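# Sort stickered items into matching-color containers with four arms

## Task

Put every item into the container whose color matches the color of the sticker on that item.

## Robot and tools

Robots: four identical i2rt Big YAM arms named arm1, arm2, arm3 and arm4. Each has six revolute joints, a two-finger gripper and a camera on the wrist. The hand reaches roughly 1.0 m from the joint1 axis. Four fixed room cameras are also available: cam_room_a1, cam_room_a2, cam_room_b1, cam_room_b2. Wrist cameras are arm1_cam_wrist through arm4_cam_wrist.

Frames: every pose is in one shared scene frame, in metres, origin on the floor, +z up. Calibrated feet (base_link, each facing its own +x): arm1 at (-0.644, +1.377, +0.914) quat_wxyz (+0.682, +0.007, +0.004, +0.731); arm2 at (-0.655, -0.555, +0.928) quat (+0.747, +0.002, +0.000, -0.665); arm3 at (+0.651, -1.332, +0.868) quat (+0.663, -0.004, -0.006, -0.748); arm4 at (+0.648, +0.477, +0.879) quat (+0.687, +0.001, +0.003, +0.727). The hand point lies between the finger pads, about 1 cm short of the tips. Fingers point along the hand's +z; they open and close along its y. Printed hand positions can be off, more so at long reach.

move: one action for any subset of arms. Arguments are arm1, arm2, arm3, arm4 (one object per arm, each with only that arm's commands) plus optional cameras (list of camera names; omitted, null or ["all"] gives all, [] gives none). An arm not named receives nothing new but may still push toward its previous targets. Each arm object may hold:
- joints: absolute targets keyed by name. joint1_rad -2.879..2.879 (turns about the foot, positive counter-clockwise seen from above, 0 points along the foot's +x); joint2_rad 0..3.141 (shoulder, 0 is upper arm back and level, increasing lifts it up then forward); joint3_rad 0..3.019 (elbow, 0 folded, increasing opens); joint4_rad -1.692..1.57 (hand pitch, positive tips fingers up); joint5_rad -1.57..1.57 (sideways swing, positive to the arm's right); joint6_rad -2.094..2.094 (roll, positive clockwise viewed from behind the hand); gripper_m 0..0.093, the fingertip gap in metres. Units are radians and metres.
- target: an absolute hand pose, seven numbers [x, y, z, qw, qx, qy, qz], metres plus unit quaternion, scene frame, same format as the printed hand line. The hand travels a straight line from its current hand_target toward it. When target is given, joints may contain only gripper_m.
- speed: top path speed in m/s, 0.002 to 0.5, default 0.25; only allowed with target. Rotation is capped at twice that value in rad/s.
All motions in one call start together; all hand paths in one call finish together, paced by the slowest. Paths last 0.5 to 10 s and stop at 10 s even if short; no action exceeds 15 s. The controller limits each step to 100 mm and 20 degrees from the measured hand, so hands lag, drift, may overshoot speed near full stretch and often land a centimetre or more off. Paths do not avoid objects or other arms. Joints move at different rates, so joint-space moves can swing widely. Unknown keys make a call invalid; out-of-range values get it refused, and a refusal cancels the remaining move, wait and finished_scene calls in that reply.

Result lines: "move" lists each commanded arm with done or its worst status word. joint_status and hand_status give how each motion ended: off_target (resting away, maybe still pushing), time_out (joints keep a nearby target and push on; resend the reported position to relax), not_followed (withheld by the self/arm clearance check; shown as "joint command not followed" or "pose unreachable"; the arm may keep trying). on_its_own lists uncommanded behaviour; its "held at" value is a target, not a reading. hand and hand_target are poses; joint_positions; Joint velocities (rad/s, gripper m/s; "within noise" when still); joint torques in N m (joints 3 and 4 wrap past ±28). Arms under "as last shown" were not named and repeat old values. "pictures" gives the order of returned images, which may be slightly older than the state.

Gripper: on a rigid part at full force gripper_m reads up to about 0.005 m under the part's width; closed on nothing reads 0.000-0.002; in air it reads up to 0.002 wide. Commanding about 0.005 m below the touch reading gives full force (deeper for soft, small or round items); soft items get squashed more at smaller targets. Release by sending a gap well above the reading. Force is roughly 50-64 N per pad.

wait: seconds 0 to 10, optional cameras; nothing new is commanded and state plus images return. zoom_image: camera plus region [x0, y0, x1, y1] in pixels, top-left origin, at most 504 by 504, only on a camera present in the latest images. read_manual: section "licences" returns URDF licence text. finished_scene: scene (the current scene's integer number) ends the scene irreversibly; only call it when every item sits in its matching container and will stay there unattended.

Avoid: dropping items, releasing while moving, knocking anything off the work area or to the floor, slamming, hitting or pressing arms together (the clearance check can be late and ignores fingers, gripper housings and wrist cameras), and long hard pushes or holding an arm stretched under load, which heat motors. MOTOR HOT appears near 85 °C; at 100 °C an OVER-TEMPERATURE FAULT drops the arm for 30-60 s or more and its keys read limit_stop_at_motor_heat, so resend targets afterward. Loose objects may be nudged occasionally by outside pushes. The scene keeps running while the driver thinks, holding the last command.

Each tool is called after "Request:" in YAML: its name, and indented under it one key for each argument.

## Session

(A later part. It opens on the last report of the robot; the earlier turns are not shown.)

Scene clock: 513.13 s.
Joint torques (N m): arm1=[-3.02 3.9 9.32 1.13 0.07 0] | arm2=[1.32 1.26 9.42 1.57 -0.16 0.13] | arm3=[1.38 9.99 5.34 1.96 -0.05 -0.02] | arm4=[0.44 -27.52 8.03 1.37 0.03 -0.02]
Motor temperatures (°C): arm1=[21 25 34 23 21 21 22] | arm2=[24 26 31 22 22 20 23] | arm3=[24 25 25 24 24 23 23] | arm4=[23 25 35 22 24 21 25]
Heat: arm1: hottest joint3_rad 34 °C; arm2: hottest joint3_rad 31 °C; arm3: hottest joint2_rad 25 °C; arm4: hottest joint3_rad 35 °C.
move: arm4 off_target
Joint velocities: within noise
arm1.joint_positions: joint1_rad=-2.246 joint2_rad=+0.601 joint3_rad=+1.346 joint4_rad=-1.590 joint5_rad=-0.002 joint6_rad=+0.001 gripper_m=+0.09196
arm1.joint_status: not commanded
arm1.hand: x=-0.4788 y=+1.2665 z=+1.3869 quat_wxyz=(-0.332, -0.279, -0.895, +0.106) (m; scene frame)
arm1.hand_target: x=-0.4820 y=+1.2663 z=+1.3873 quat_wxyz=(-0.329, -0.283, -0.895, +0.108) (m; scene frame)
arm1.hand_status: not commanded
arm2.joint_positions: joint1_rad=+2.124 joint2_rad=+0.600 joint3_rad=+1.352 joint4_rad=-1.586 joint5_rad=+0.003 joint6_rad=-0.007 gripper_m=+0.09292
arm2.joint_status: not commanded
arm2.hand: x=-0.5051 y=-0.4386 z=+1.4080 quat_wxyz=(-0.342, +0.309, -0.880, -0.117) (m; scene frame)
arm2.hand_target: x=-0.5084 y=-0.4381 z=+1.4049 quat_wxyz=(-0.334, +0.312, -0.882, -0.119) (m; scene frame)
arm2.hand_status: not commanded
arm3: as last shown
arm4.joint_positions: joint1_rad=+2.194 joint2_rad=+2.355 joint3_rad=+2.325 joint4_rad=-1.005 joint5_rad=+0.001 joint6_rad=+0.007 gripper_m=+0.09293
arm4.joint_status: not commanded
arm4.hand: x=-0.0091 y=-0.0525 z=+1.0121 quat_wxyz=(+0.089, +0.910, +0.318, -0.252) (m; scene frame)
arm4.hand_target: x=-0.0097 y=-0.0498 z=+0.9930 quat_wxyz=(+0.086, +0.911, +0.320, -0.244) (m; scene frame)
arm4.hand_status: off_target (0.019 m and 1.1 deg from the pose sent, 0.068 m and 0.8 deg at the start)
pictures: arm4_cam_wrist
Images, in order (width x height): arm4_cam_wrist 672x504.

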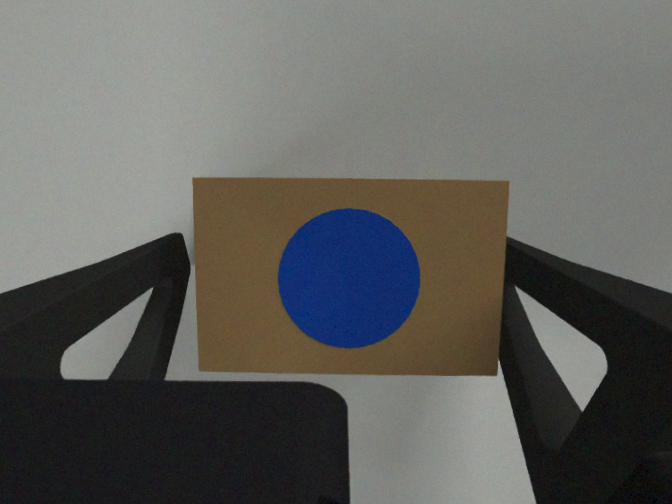

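Request:
move:
  arm4: {"joints": {"gripper_m": 0.063}}
  cameras: []

Request:
move:
  arm4: {"target": [-0.005, -0.048, 1.09, 0.0857, 0.9113, 0.32, -0.2442], "speed": 0.2}
  cameras: ["arm4_cam_wrist"]

Request:
move:
  arm4: {"target": [0.352, 0.239, 1.15, 0.0857, 0.9113, 0.32, -0.2442], "speed": 0.25}
  cameras: []

Request:
move:
  arm4: {"joints": {"joint1_rad": -1.784, "joint2_rad": 0.8, "joint3_rad": 1.05, "joint4_rad": -1.3, "joint5_rad": 0, "joint6_rad": 0}}
  cameras: ["arm4_cam_wrist"]

Scene clock: 520.67 s.
Joint torques (N m): arm1=[-2.37 3.49 9.16 1.17 0.16 0.01] | arm2=[1.44 1.14 9.39 1.55 -0.16 0.13] | arm3=[1.38 9.99 5.37 1.98 -0.05 -0.01] | arm4=[0.62 -27.58 8.17 1.25 -0.02 0]
Motor temperatures (°C): arm1=[21 25 34 23 21 21 22] | arm2=[24 26 31 22 22 20 23] | arm3=[24 25 25 24 24 23 23] | arm4=[23 27 35 22 24 21 25]
Heat: arm1: hottest joint3_rad 34 °C; arm2: hottest joint3_rad 31 °C; arm3: hottest joint2_rad 25 °C; arm4: hottest joint3_rad 35 °C.
move: arm4 off_target
Joint velocities: within noise
arm1, arm2, arm3: as last shown
arm4.joint_positions: joint1_rad=+2.191 joint2_rad=+2.355 joint3_rad=+2.325 joint4_rad=-1.003 joint5_rad=+0.003 joint6_rad=+0.007 gripper_m=+0.06910
arm4.joint_status: gripper_m off_target (ended at +0.06913, target +0.06300)
arm4.hand: x=-0.0110 y=-0.0504 z=+1.0120 quat_wxyz=(+0.088, +0.910, +0.316, -0.253) (m; scene frame)
arm4.hand_target: x=-0.0097 y=-0.0498 z=+0.9930 quat_wxyz=(+0.086, +0.911, +0.320, -0.244) (m; scene frame)
arm4.hand_status: not commanded
pictures: none
No camera images: "cameras" was empty.

Scene clock: 521.97 s.
Joint torques (N m): arm1=[-2.61 3.84 9.35 1.1 0.1 0.04] | arm2=[1.44 1.14 9.39 1.58 -0.16 0.14] | arm3=[1.14 9.99 5.34 1.92 -0.05 0] | arm4=[1.38 -26.81 12.83 0.46 0.01 -0.01]
Motor temperatures (°C): arm1=[21 25 34 23 21 21 22] | arm2=[24 26 31 22 22 20 23] | arm3=[24 25 25 24 24 23 23] | arm4=[23 27 35 22 24 21 25]
Heat: arm1: hottest joint3_rad 34 °C; arm2: hottest joint3_rad 31 °C; arm3: hottest joint2_rad 25 °C; arm4: hottest joint3_rad 35 °C.
move: arm4 done
Joint velocities: within noise
arm1, arm2, arm3: as last shown
arm4.joint_positions: joint1_rad=+2.191 joint2_rad=+2.354 joint3_rad=+2.524 joint4_rad=-1.240 joint5_rad=+0.003 joint6_rad=+0.006 gripper_m=+0.06910
arm4.joint_status: not commanded
arm4.hand: x=-0.0003 y=-0.0418 z=+1.0837 quat_wxyz=(+0.082, +0.914, +0.318, -0.236) (m; scene frame)
arm4.hand_target: x=-0.0045 y=-0.0476 z=+1.0899 quat_wxyz=(+0.086, +0.911, +0.320, -0.245) (m; scene frame)
arm4.hand_status: done (0.010 m and 1.1 deg from the pose sent, 0.078 m and 1.2 deg at the start)
pictures: arm4_cam_wrist
Images, in order (width x height): arm4_cam_wrist 672x504.

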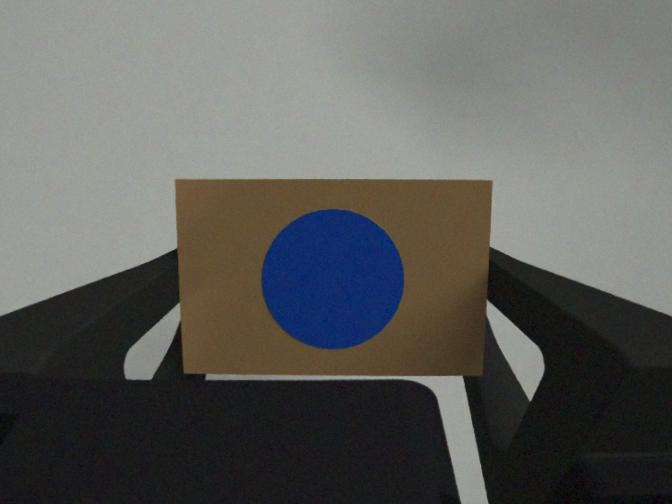

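Scene clock: 524.40 s.
Joint torques (N m): arm1=[-2.2 3.43 9.44 1.18 0.08 0] | arm2=[1.44 1.26 9.39 1.55 -0.16 0.13] | arm3=[1.32 10.11 5.39 1.95 -0.05 -0.01] | arm4=[1.03 -6.01 9.22 0.43 0.06 0.02]
Motor temperatures (°C): arm1=[21 25 34 23 21 21 22] | arm2=[24 26 31 22 22 20 23] | arm3=[24 25 25 24 24 23 23] | arm4=[23 27 35 22 24 21 25]
Heat: arm1: hottest joint3_rad 34 °C; arm2: hottest joint3_rad 31 °C; arm3: hottest joint2_rad 25 °C; arm4: hottest joint3_rad 35 °C.
move: arm4 done
Joint velocities: within noise
arm1, arm2, arm3: as last shown
arm4.joint_positions: joint1_rad=+2.191 joint2_rad=+1.002 joint3_rad=+0.997 joint4_rad=-1.030 joint5_rad=+0.003 joint6_rad=+0.006 gripper_m=+0.06910
arm4.joint_status: not commanded
arm4.hand: x=+0.3502 y=+0.2395 z=+1.1541 quat_wxyz=(+0.088, +0.910, +0.317, -0.252) (m; scene frame)
arm4.hand_target: x=+0.3520 y=+0.2390 z=+1.1501 quat_wxyz=(+0.086, +0.911, +0.320, -0.244) (m; scene frame)
arm4.hand_status: done (0.005 m and 1.1 deg from the pose sent, 0.455 m and 1.1 deg at the start)
pictures: none
No camera images: "cameras" was empty.

Scene clock: 527.37 s.
Joint torques (N m): arm1=[-2.32 3.49 9.22 1.06 0.1 0.02] | arm2=[1.55 1.2 9.37 1.57 -0.16 0.13] | arm3=[1.2 10.11 5.37 1.94 -0.06 0] | arm4=[0.5 -3.08 12.26 0.5 0.05 -0.03]
Motor temperatures (°C): arm1=[21 25 34 23 21 21 22] | arm2=[24 26 31 22 22 20 23] | arm3=[24 25 25 24 24 23 23] | arm4=[23 26 35 22 24 21 25]
Heat: arm1: hottest joint3_rad 34 °C; arm2: hottest joint3_rad 31 °C; arm3: hottest joint2_rad 25 °C; arm4: hottest joint3_rad 35 °C.
move: arm4 done
Joint velocities: within noise
arm1, arm2, arm3: as last shown
arm4.joint_positions: joint1_rad=-1.781 joint2_rad=+0.797 joint3_rad=+1.005 joint4_rad=-1.290 joint5_rad=+0.001 joint6_rad=+0.006 gripper_m=+0.06913
arm4.joint_status: all done
arm4.hand: x=+0.9407 y=+0.4326 z=+1.1884 quat_wxyz=(-0.239, -0.077, -0.968, +0.020) (m; scene frame)
arm4.hand_target: x=+0.9448 y=+0.4313 z=+1.2087 quat_wxyz=(-0.255, -0.075, -0.964, +0.022) (m; scene frame)
arm4.hand_status: not commanded
pictures: arm4_cam_wrist
Images, in order (width x height): arm4_cam_wrist 672x504.

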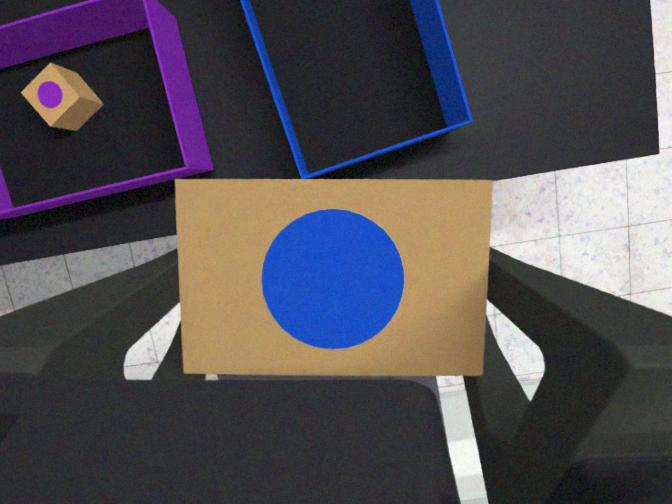

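Request:
move:
  arm4: {"target": [1.155, 0.389, 0.93, -0.258, -0.0758, -0.9629, 0.0203], "speed": 0.25}
  cameras: []

Request:
move:
  arm4: {"target": [1.158, 0.389, 0.85, -0.258, -0.0758, -0.9629, 0.0203], "speed": 0.25}
  cameras: ["arm4_cam_wrist"]

Scene clock: 535.80 s.
Joint torques (N m): arm1=[-2.32 4.07 9.2 1.18 0.09 0.04] | arm2=[1.49 1.2 9.37 1.52 -0.16 0.13] | arm3=[1.26 9.93 5.37 1.95 -0.06 -0.02] | arm4=[-0.26 -13.63 10.13 1.31 -0.03 -0.08]
Motor temperatures (°C): arm1=[21 25 34 23 21 21 22] | arm2=[24 26 31 22 22 20 23] | arm3=[24 25 25 24 24 23 23] | arm4=[23 26 37 22 24 21 26]
Heat: arm1: hottest joint3_rad 34 °C; arm2: hottest joint3_rad 31 °C; arm3: hottest joint2_rad 25 °C; arm4: hottest joint3_rad 37 °C.
move: arm4 off_target
Joint velocities: within noise
arm1, arm2, arm3: as last shown
arm4.joint_positions: joint1_rad=-1.795 joint2_rad=+1.584 joint3_rad=+0.850 joint4_rad=-0.373 joint5_rad=-0.009 joint6_rad=-0.001 gripper_m=+0.06913
arm4.joint_status: not commanded
arm4.hand: x=+1.1297 y=+0.3973 z=+0.9096 quat_wxyz=(-0.227, -0.079, -0.970, +0.017) (m; scene frame)
arm4.hand_target: x=+1.1534 y=+0.3891 z=+0.9307 quat_wxyz=(-0.258, -0.076, -0.963, +0.021) (m; scene frame)
arm4.hand_status: off_target (0.033 m and 3.7 deg from the pose sent, 0.338 m and 2.3 deg at the start)
pictures: none
No camera images: "cameras" was empty.

Scene clock: 536.87 s.
Joint torques (N m): arm1=[-2.43 3.72 9.36 1.14 0.08 0.05] | arm2=[1.49 1.14 9.39 1.57 -0.17 0.13] | arm3=[1.2 10.05 5.34 1.96 -0.05 -0.01] | arm4=[0.21 -14.62 6.01 1.57 0 -0.08]
Motor temperatures (°C): arm1=[21 25 34 23 21 21 22] | arm2=[24 26 31 22 22 20 23] | arm3=[24 25 25 24 24 23 23] | arm4=[23 26 37 22 24 21 26]
Heat: arm1: hottest joint3_rad 34 °C; arm2: hottest joint3_rad 31 °C; arm3: hottest joint2_rad 25 °C; arm4: hottest joint3_rad 37 °C.
move: arm4 done
Joint velocities: within noise
arm1, arm2: as last shown
arm3.joint_positions: joint1_rad=+0.075 joint2_rad=+0.276 joint3_rad=+1.523 joint4_rad=-1.599 joint5_rad=-0.185 joint6_rad=-0.597 gripper_m=+0.09396
arm3.joint_status: not commanded
arm3.hand: x=+0.6803 y=-1.3506 z=+1.4452 quat_wxyz=(-0.326, -0.350, -0.735, +0.481) (m; scene frame)
arm3.hand_target: x=+0.6804 y=-1.3484 z=+1.4507 quat_wxyz=(-0.328, -0.347, -0.731, +0.487) (m; scene frame)
arm3.hand_status: not commanded
arm4.joint_positions: joint1_rad=-1.795 joint2_rad=+1.761 joint3_rad=+0.845 joint4_rad=-0.143 joint5_rad=-0.009 joint6_rad=-0.001 gripper_m=+0.06913
arm4.joint_status: not commanded
arm4.hand: x=+1.1538 y=+0.3929 z=+0.8490 quat_wxyz=(-0.250, -0.079, -0.965, +0.019) (m; scene frame)
arm4.hand_target: x=+1.1579 y=+0.3890 z=+0.8501 quat_wxyz=(-0.258, -0.076, -0.963, +0.020) (m; scene frame)
arm4.hand_status: done (0.006 m and 1.0 deg from the pose sent, 0.067 m and 3.6 deg at the start)
pictures: arm4_cam_wrist
Images, in order (width x height): arm4_cam_wrist 672x504.

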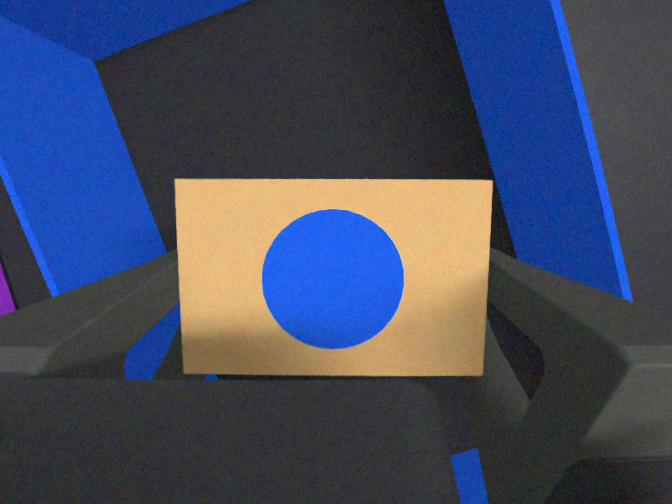

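Request:
move:
  arm4: {"target": [1.155, 0.389, 0.765, -0.258, -0.0758, -0.9629, 0.0203], "speed": 0.15}
  cameras: ["arm4_cam_wrist"]

Request:
move:
  arm4: {"target": [1.153, 0.389, 0.74, -0.258, -0.0758, -0.9629, 0.0203], "speed": 0.08}
  cameras: []

Request:
move:
  arm4: {"target": [1.153, 0.389, 0.722, -0.258, -0.0758, -0.9629, 0.0203], "speed": 0.08}
  cameras: ["arm4_cam_wrist"]

Scene clock: 544.67 s.
Joint torques (N m): arm1=[-2.61 3.6 9.29 1.07 0.06 0.01] | arm2=[1.55 1.2 9.36 1.52 -0.17 0.14] | arm3=[1.26 9.99 5.39 1.99 -0.06 0] | arm4=[0.26 -15.56 4.41 1.42 -0.02 -0.07]
Motor temperatures (°C): arm1=[21 25 33 23 21 21 22] | arm2=[24 25 31 22 22 20 23] | arm3=[24 25 25 24 24 23 23] | arm4=[23 26 35 22 24 21 26]
Heat: arm1: hottest joint3_rad 33 °C; arm2: hottest joint3_rad 31 °C; arm3: hottest joint2_rad 25 °C; arm4: hottest joint3_rad 35 °C.
move: arm4 done
Joint velocities: within noise
arm1, arm2, arm3: as last shown
arm4.joint_positions: joint1_rad=-1.795 joint2_rad=+1.976 joint3_rad=+0.829 joint4_rad=+0.093 joint5_rad=-0.009 joint6_rad=-0.001 gripper_m=+0.06913
arm4.joint_status: not commanded
arm4.hand: x=+1.1523 y=+0.3928 z=+0.7667 quat_wxyz=(-0.253, -0.079, -0.964, +0.019) (m; scene frame)
arm4.hand_target: x=+1.1548 y=+0.3890 z=+0.7650 quat_wxyz=(-0.258, -0.076, -0.963, +0.020) (m; scene frame)
arm4.hand_status: done (0.005 m and 0.7 deg from the pose sent, 0.084 m and 1.0 deg at the start)
pictures: arm4_cam_wrist
Images, in order (width x height): arm4_cam_wrist 672x504.

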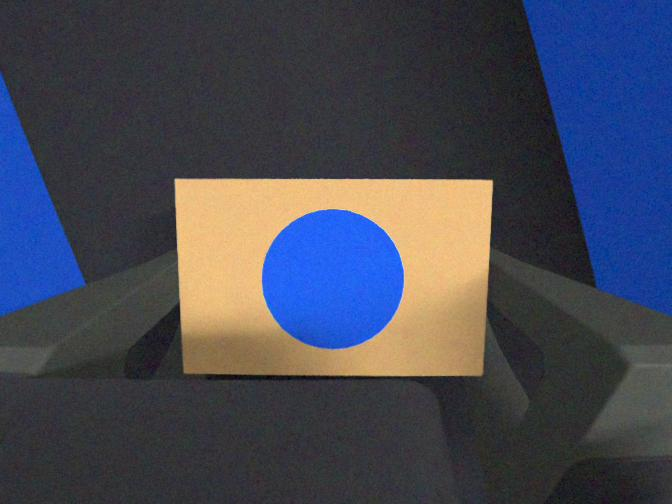

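Scene clock: 545.70 s.
Joint torques (N m): arm1=[-2.2 3.78 9.18 0.99 0.11 0.01] | arm2=[1.61 1.03 9.37 1.58 -0.17 0.14] | arm3=[1.03 9.93 5.37 1.98 -0.05 0] | arm4=[0.21 -15.15 4.12 1.29 -0.05 -0.11]
Motor temperatures (°C): arm1=[21 25 33 23 21 21 22] | arm2=[24 25 31 22 22 20 23] | arm3=[24 25 25 24 24 23 23] | arm4=[23 26 35 22 24 21 26]
Heat: arm1: hottest joint3_rad 33 °C; arm2: hottest joint3_rad 31 °C; arm3: hottest joint2_rad 25 °C; arm4: hottest joint3_rad 35 °C.
move: arm4 done
Joint velocities: within noise
arm1.joint_positions: joint1_rad=-2.246 joint2_rad=+0.601 joint3_rad=+1.346 joint4_rad=-1.590 joint5_rad=-0.002 joint6_rad=+0.001 gripper_m=+0.09196
arm1.joint_status: not commanded
arm1.hand: x=-0.4788 y=+1.2665 z=+1.3869 quat_wxyz=(-0.332, -0.279, -0.895, +0.106) (m; scene frame)
arm1.hand_target: x=-0.4820 y=+1.2663 z=+1.3873 quat_wxyz=(-0.329, -0.283, -0.895, +0.108) (m; scene frame)
arm1.hand_status: not commanded
arm2.joint_positions: joint1_rad=+2.124 joint2_rad=+0.600 joint3_rad=+1.352 joint4_rad=-1.586 joint5_rad=+0.003 joint6_rad=-0.007 gripper_m=+0.09292
arm2.joint_status: not commanded
arm2.hand: x=-0.5051 y=-0.4386 z=+1.4080 quat_wxyz=(-0.342, +0.309, -0.880, -0.117) (m; scene frame)
arm2.hand_target: x=-0.5084 y=-0.4381 z=+1.4049 quat_wxyz=(-0.334, +0.312, -0.882, -0.119) (m; scene frame)
arm2.hand_status: not commanded
arm3: as last shown
arm4.joint_positions: joint1_rad=-1.795 joint2_rad=+2.035 joint3_rad=+0.829 joint4_rad=+0.159 joint5_rad=-0.009 joint6_rad=-0.001 gripper_m=+0.06913
arm4.joint_status: not commanded
arm4.hand: x=+1.1514 y=+0.3929 z=+0.7458 quat_wxyz=(-0.256, -0.079, -0.963, +0.019) (m; scene frame)
arm4.hand_target: x=+1.1528 y=+0.3890 z=+0.7400 quat_wxyz=(-0.258, -0.076, -0.963, +0.020) (m; scene frame)
arm4.hand_status: done (0.007 m and 0.4 deg from the pose sent, 0.027 m and 0.7 deg at the start)
pictures: none
No camera images: "cameras" was empty.

Scene clock: 546.67 s.
Joint torques (N m): arm1=[-2.55 3.72 9.29 1.02 0.09 0.04] | arm2=[1.61 1.26 9.37 1.58 -0.16 0.14] | arm3=[1.38 10.11 5.37 1.99 -0.04 -0.02] | arm4=[0.44 -13.04 4.38 1.43 -0.05 -0.05]
Motor temperatures (°C): arm1=[21 25 33 23 21 21 22] | arm2=[24 25 32 22 22 20 23] | arm3=[24 25 25 24 24 23 23] | arm4=[23 25 35 22 24 21 26]
Heat: arm1: hottest joint3_rad 33 °C; arm2: hottest joint3_rad 32 °C; arm3: hottest joint2_rad 25 °C; arm4: hottest joint3_rad 35 °C.
move: arm4 off_target
Joint velocities: within noise
arm1, arm2, arm3: as last shown
arm4.joint_positions: joint1_rad=-1.795 joint2_rad=+2.065 joint3_rad=+0.830 joint4_rad=+0.206 joint5_rad=-0.009 joint6_rad=-0.003 gripper_m=+0.06913
arm4.joint_status: not commanded
arm4.hand: x=+1.1539 y=+0.3924 z=+0.7371 quat_wxyz=(-0.265, -0.077, -0.961, +0.020) (m; scene frame)
arm4.hand_target: x=+1.1524 y=+0.3891 z=+0.7224 quat_wxyz=(-0.258, -0.076, -0.963, +0.020) (m; scene frame)
arm4.hand_status: off_target (0.016 m and 0.8 deg from the pose sent, 0.024 m and 0.4 deg at the start)
pictures: arm4_cam_wrist
Images, in order (width x height): arm4_cam_wrist 672x504.

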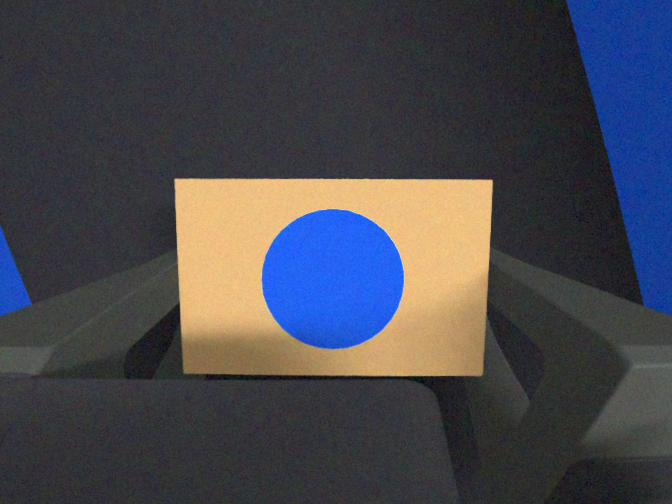

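Request:
move:
  arm4: {"joints": {"gripper_m": 0.092}}
  cameras: []

Request:
move:
  arm4: {"target": [1.14, 0.392, 0.93, -0.258, -0.0758, -0.9629, 0.0203], "speed": 0.2}
  cameras: ["arm4_cam_wrist", "cam_room_a2"]

Scene clock: 549.63 s.
Joint torques (N m): arm1=[-2.37 4.01 9.32 0.96 0.08 -0.01] | arm2=[1.44 1.14 9.36 1.55 -0.16 0.14] | arm3=[1.38 9.99 5.37 1.98 -0.05 0] | arm4=[0.09 -13.16 4.41 1.24 -0.02 -0.06]
Motor temperatures (°C): arm1=[21 25 33 23 21 21 22] | arm2=[23 25 32 22 22 20 23] | arm3=[24 25 25 24 24 23 23] | arm4=[23 25 34 22 24 21 26]
Heat: arm1: hottest joint3_rad 33 °C; arm2: hottest joint3_rad 32 °C; arm3: hottest joint2_rad 25 °C; arm4: hottest joint3_rad 34 °C.
move: arm4 done
Joint velocities: within noise
arm1, arm2, arm3: as last shown
arm4.joint_positions: joint1_rad=-1.795 joint2_rad=+2.066 joint3_rad=+0.830 joint4_rad=+0.209 joint5_rad=-0.010 joint6_rad=-0.004 gripper_m=+0.09191
arm4.joint_status: all done
arm4.hand: x=+1.1545 y=+0.3925 z=+0.7373 quat_wxyz=(-0.266, -0.077, -0.961, +0.020) (m; scene frame)
arm4.hand_target: x=+1.1525 y=+0.3891 z=+0.7226 quat_wxyz=(-0.258, -0.076, -0.963, +0.020) (m; scene frame)
arm4.hand_status: not commanded
pictures: none
No camera images: "cameras" was empty.

Scene clock: 551.33 s.
Joint torques (N m): arm1=[-2.9 4.42 9.24 1.09 0.09 0.05] | arm2=[1.55 1.2 9.35 1.52 -0.16 0.13] | arm3=[1.2 10.05 5.39 1.99 -0.05 -0.02] | arm4=[0.21 -13.16 9.63 0.51 0.04 -0.08]
Motor temperatures (°C): arm1=[21 25 33 23 21 21 22] | arm2=[23 25 32 22 22 20 23] | arm3=[24 25 25 24 24 23 23] | arm4=[23 25 34 22 24 21 26]
Heat: arm1: hottest joint3_rad 33 °C; arm2: hottest joint3_rad 32 °C; arm3: hottest joint2_rad 25 °C; arm4: hottest joint3_rad 34 °C.
move: arm4 off_target
Joint velocities: within noise
arm1, arm2, arm3: as last shown
arm4.joint_positions: joint1_rad=-1.795 joint2_rad=+1.549 joint3_rad=+0.815 joint4_rad=-0.335 joint5_rad=-0.010 joint6_rad=-0.004 gripper_m=+0.09191
arm4.joint_status: not commanded
arm4.hand: x=+1.1248 y=+0.3983 z=+0.9163 quat_wxyz=(-0.246, -0.077, -0.966, +0.018) (m; scene frame)
arm4.hand_target: x=+1.1395 y=+0.3920 z=+0.9304 quat_wxyz=(-0.258, -0.076, -0.963, +0.021) (m; scene frame)
arm4.hand_status: off_target (0.021 m and 1.5 deg from the pose sent, 0.193 m and 0.9 deg at the start)
pictures: arm4_cam_wrist, cam_room_a2
Images, in order (width x height): arm4_cam_wrist 672x504, cam_room_a2 672x504.

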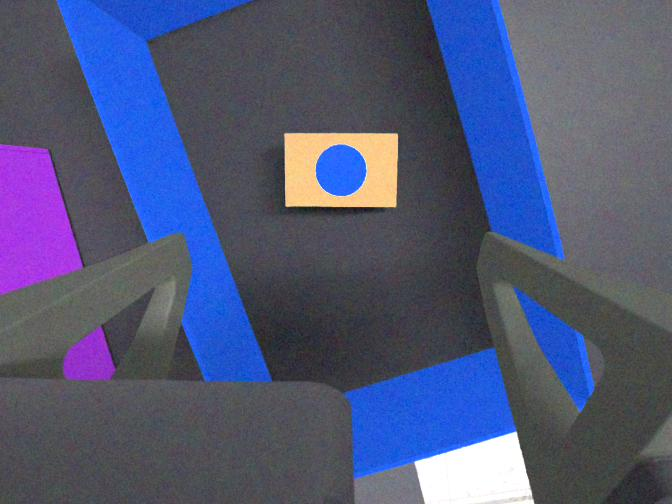

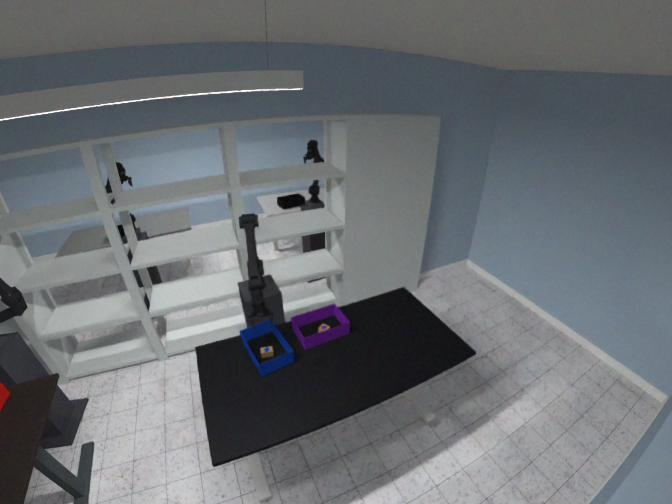

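Request:
finished_scene:
  scene: 1
  done: true

The scene is finished: the task was done.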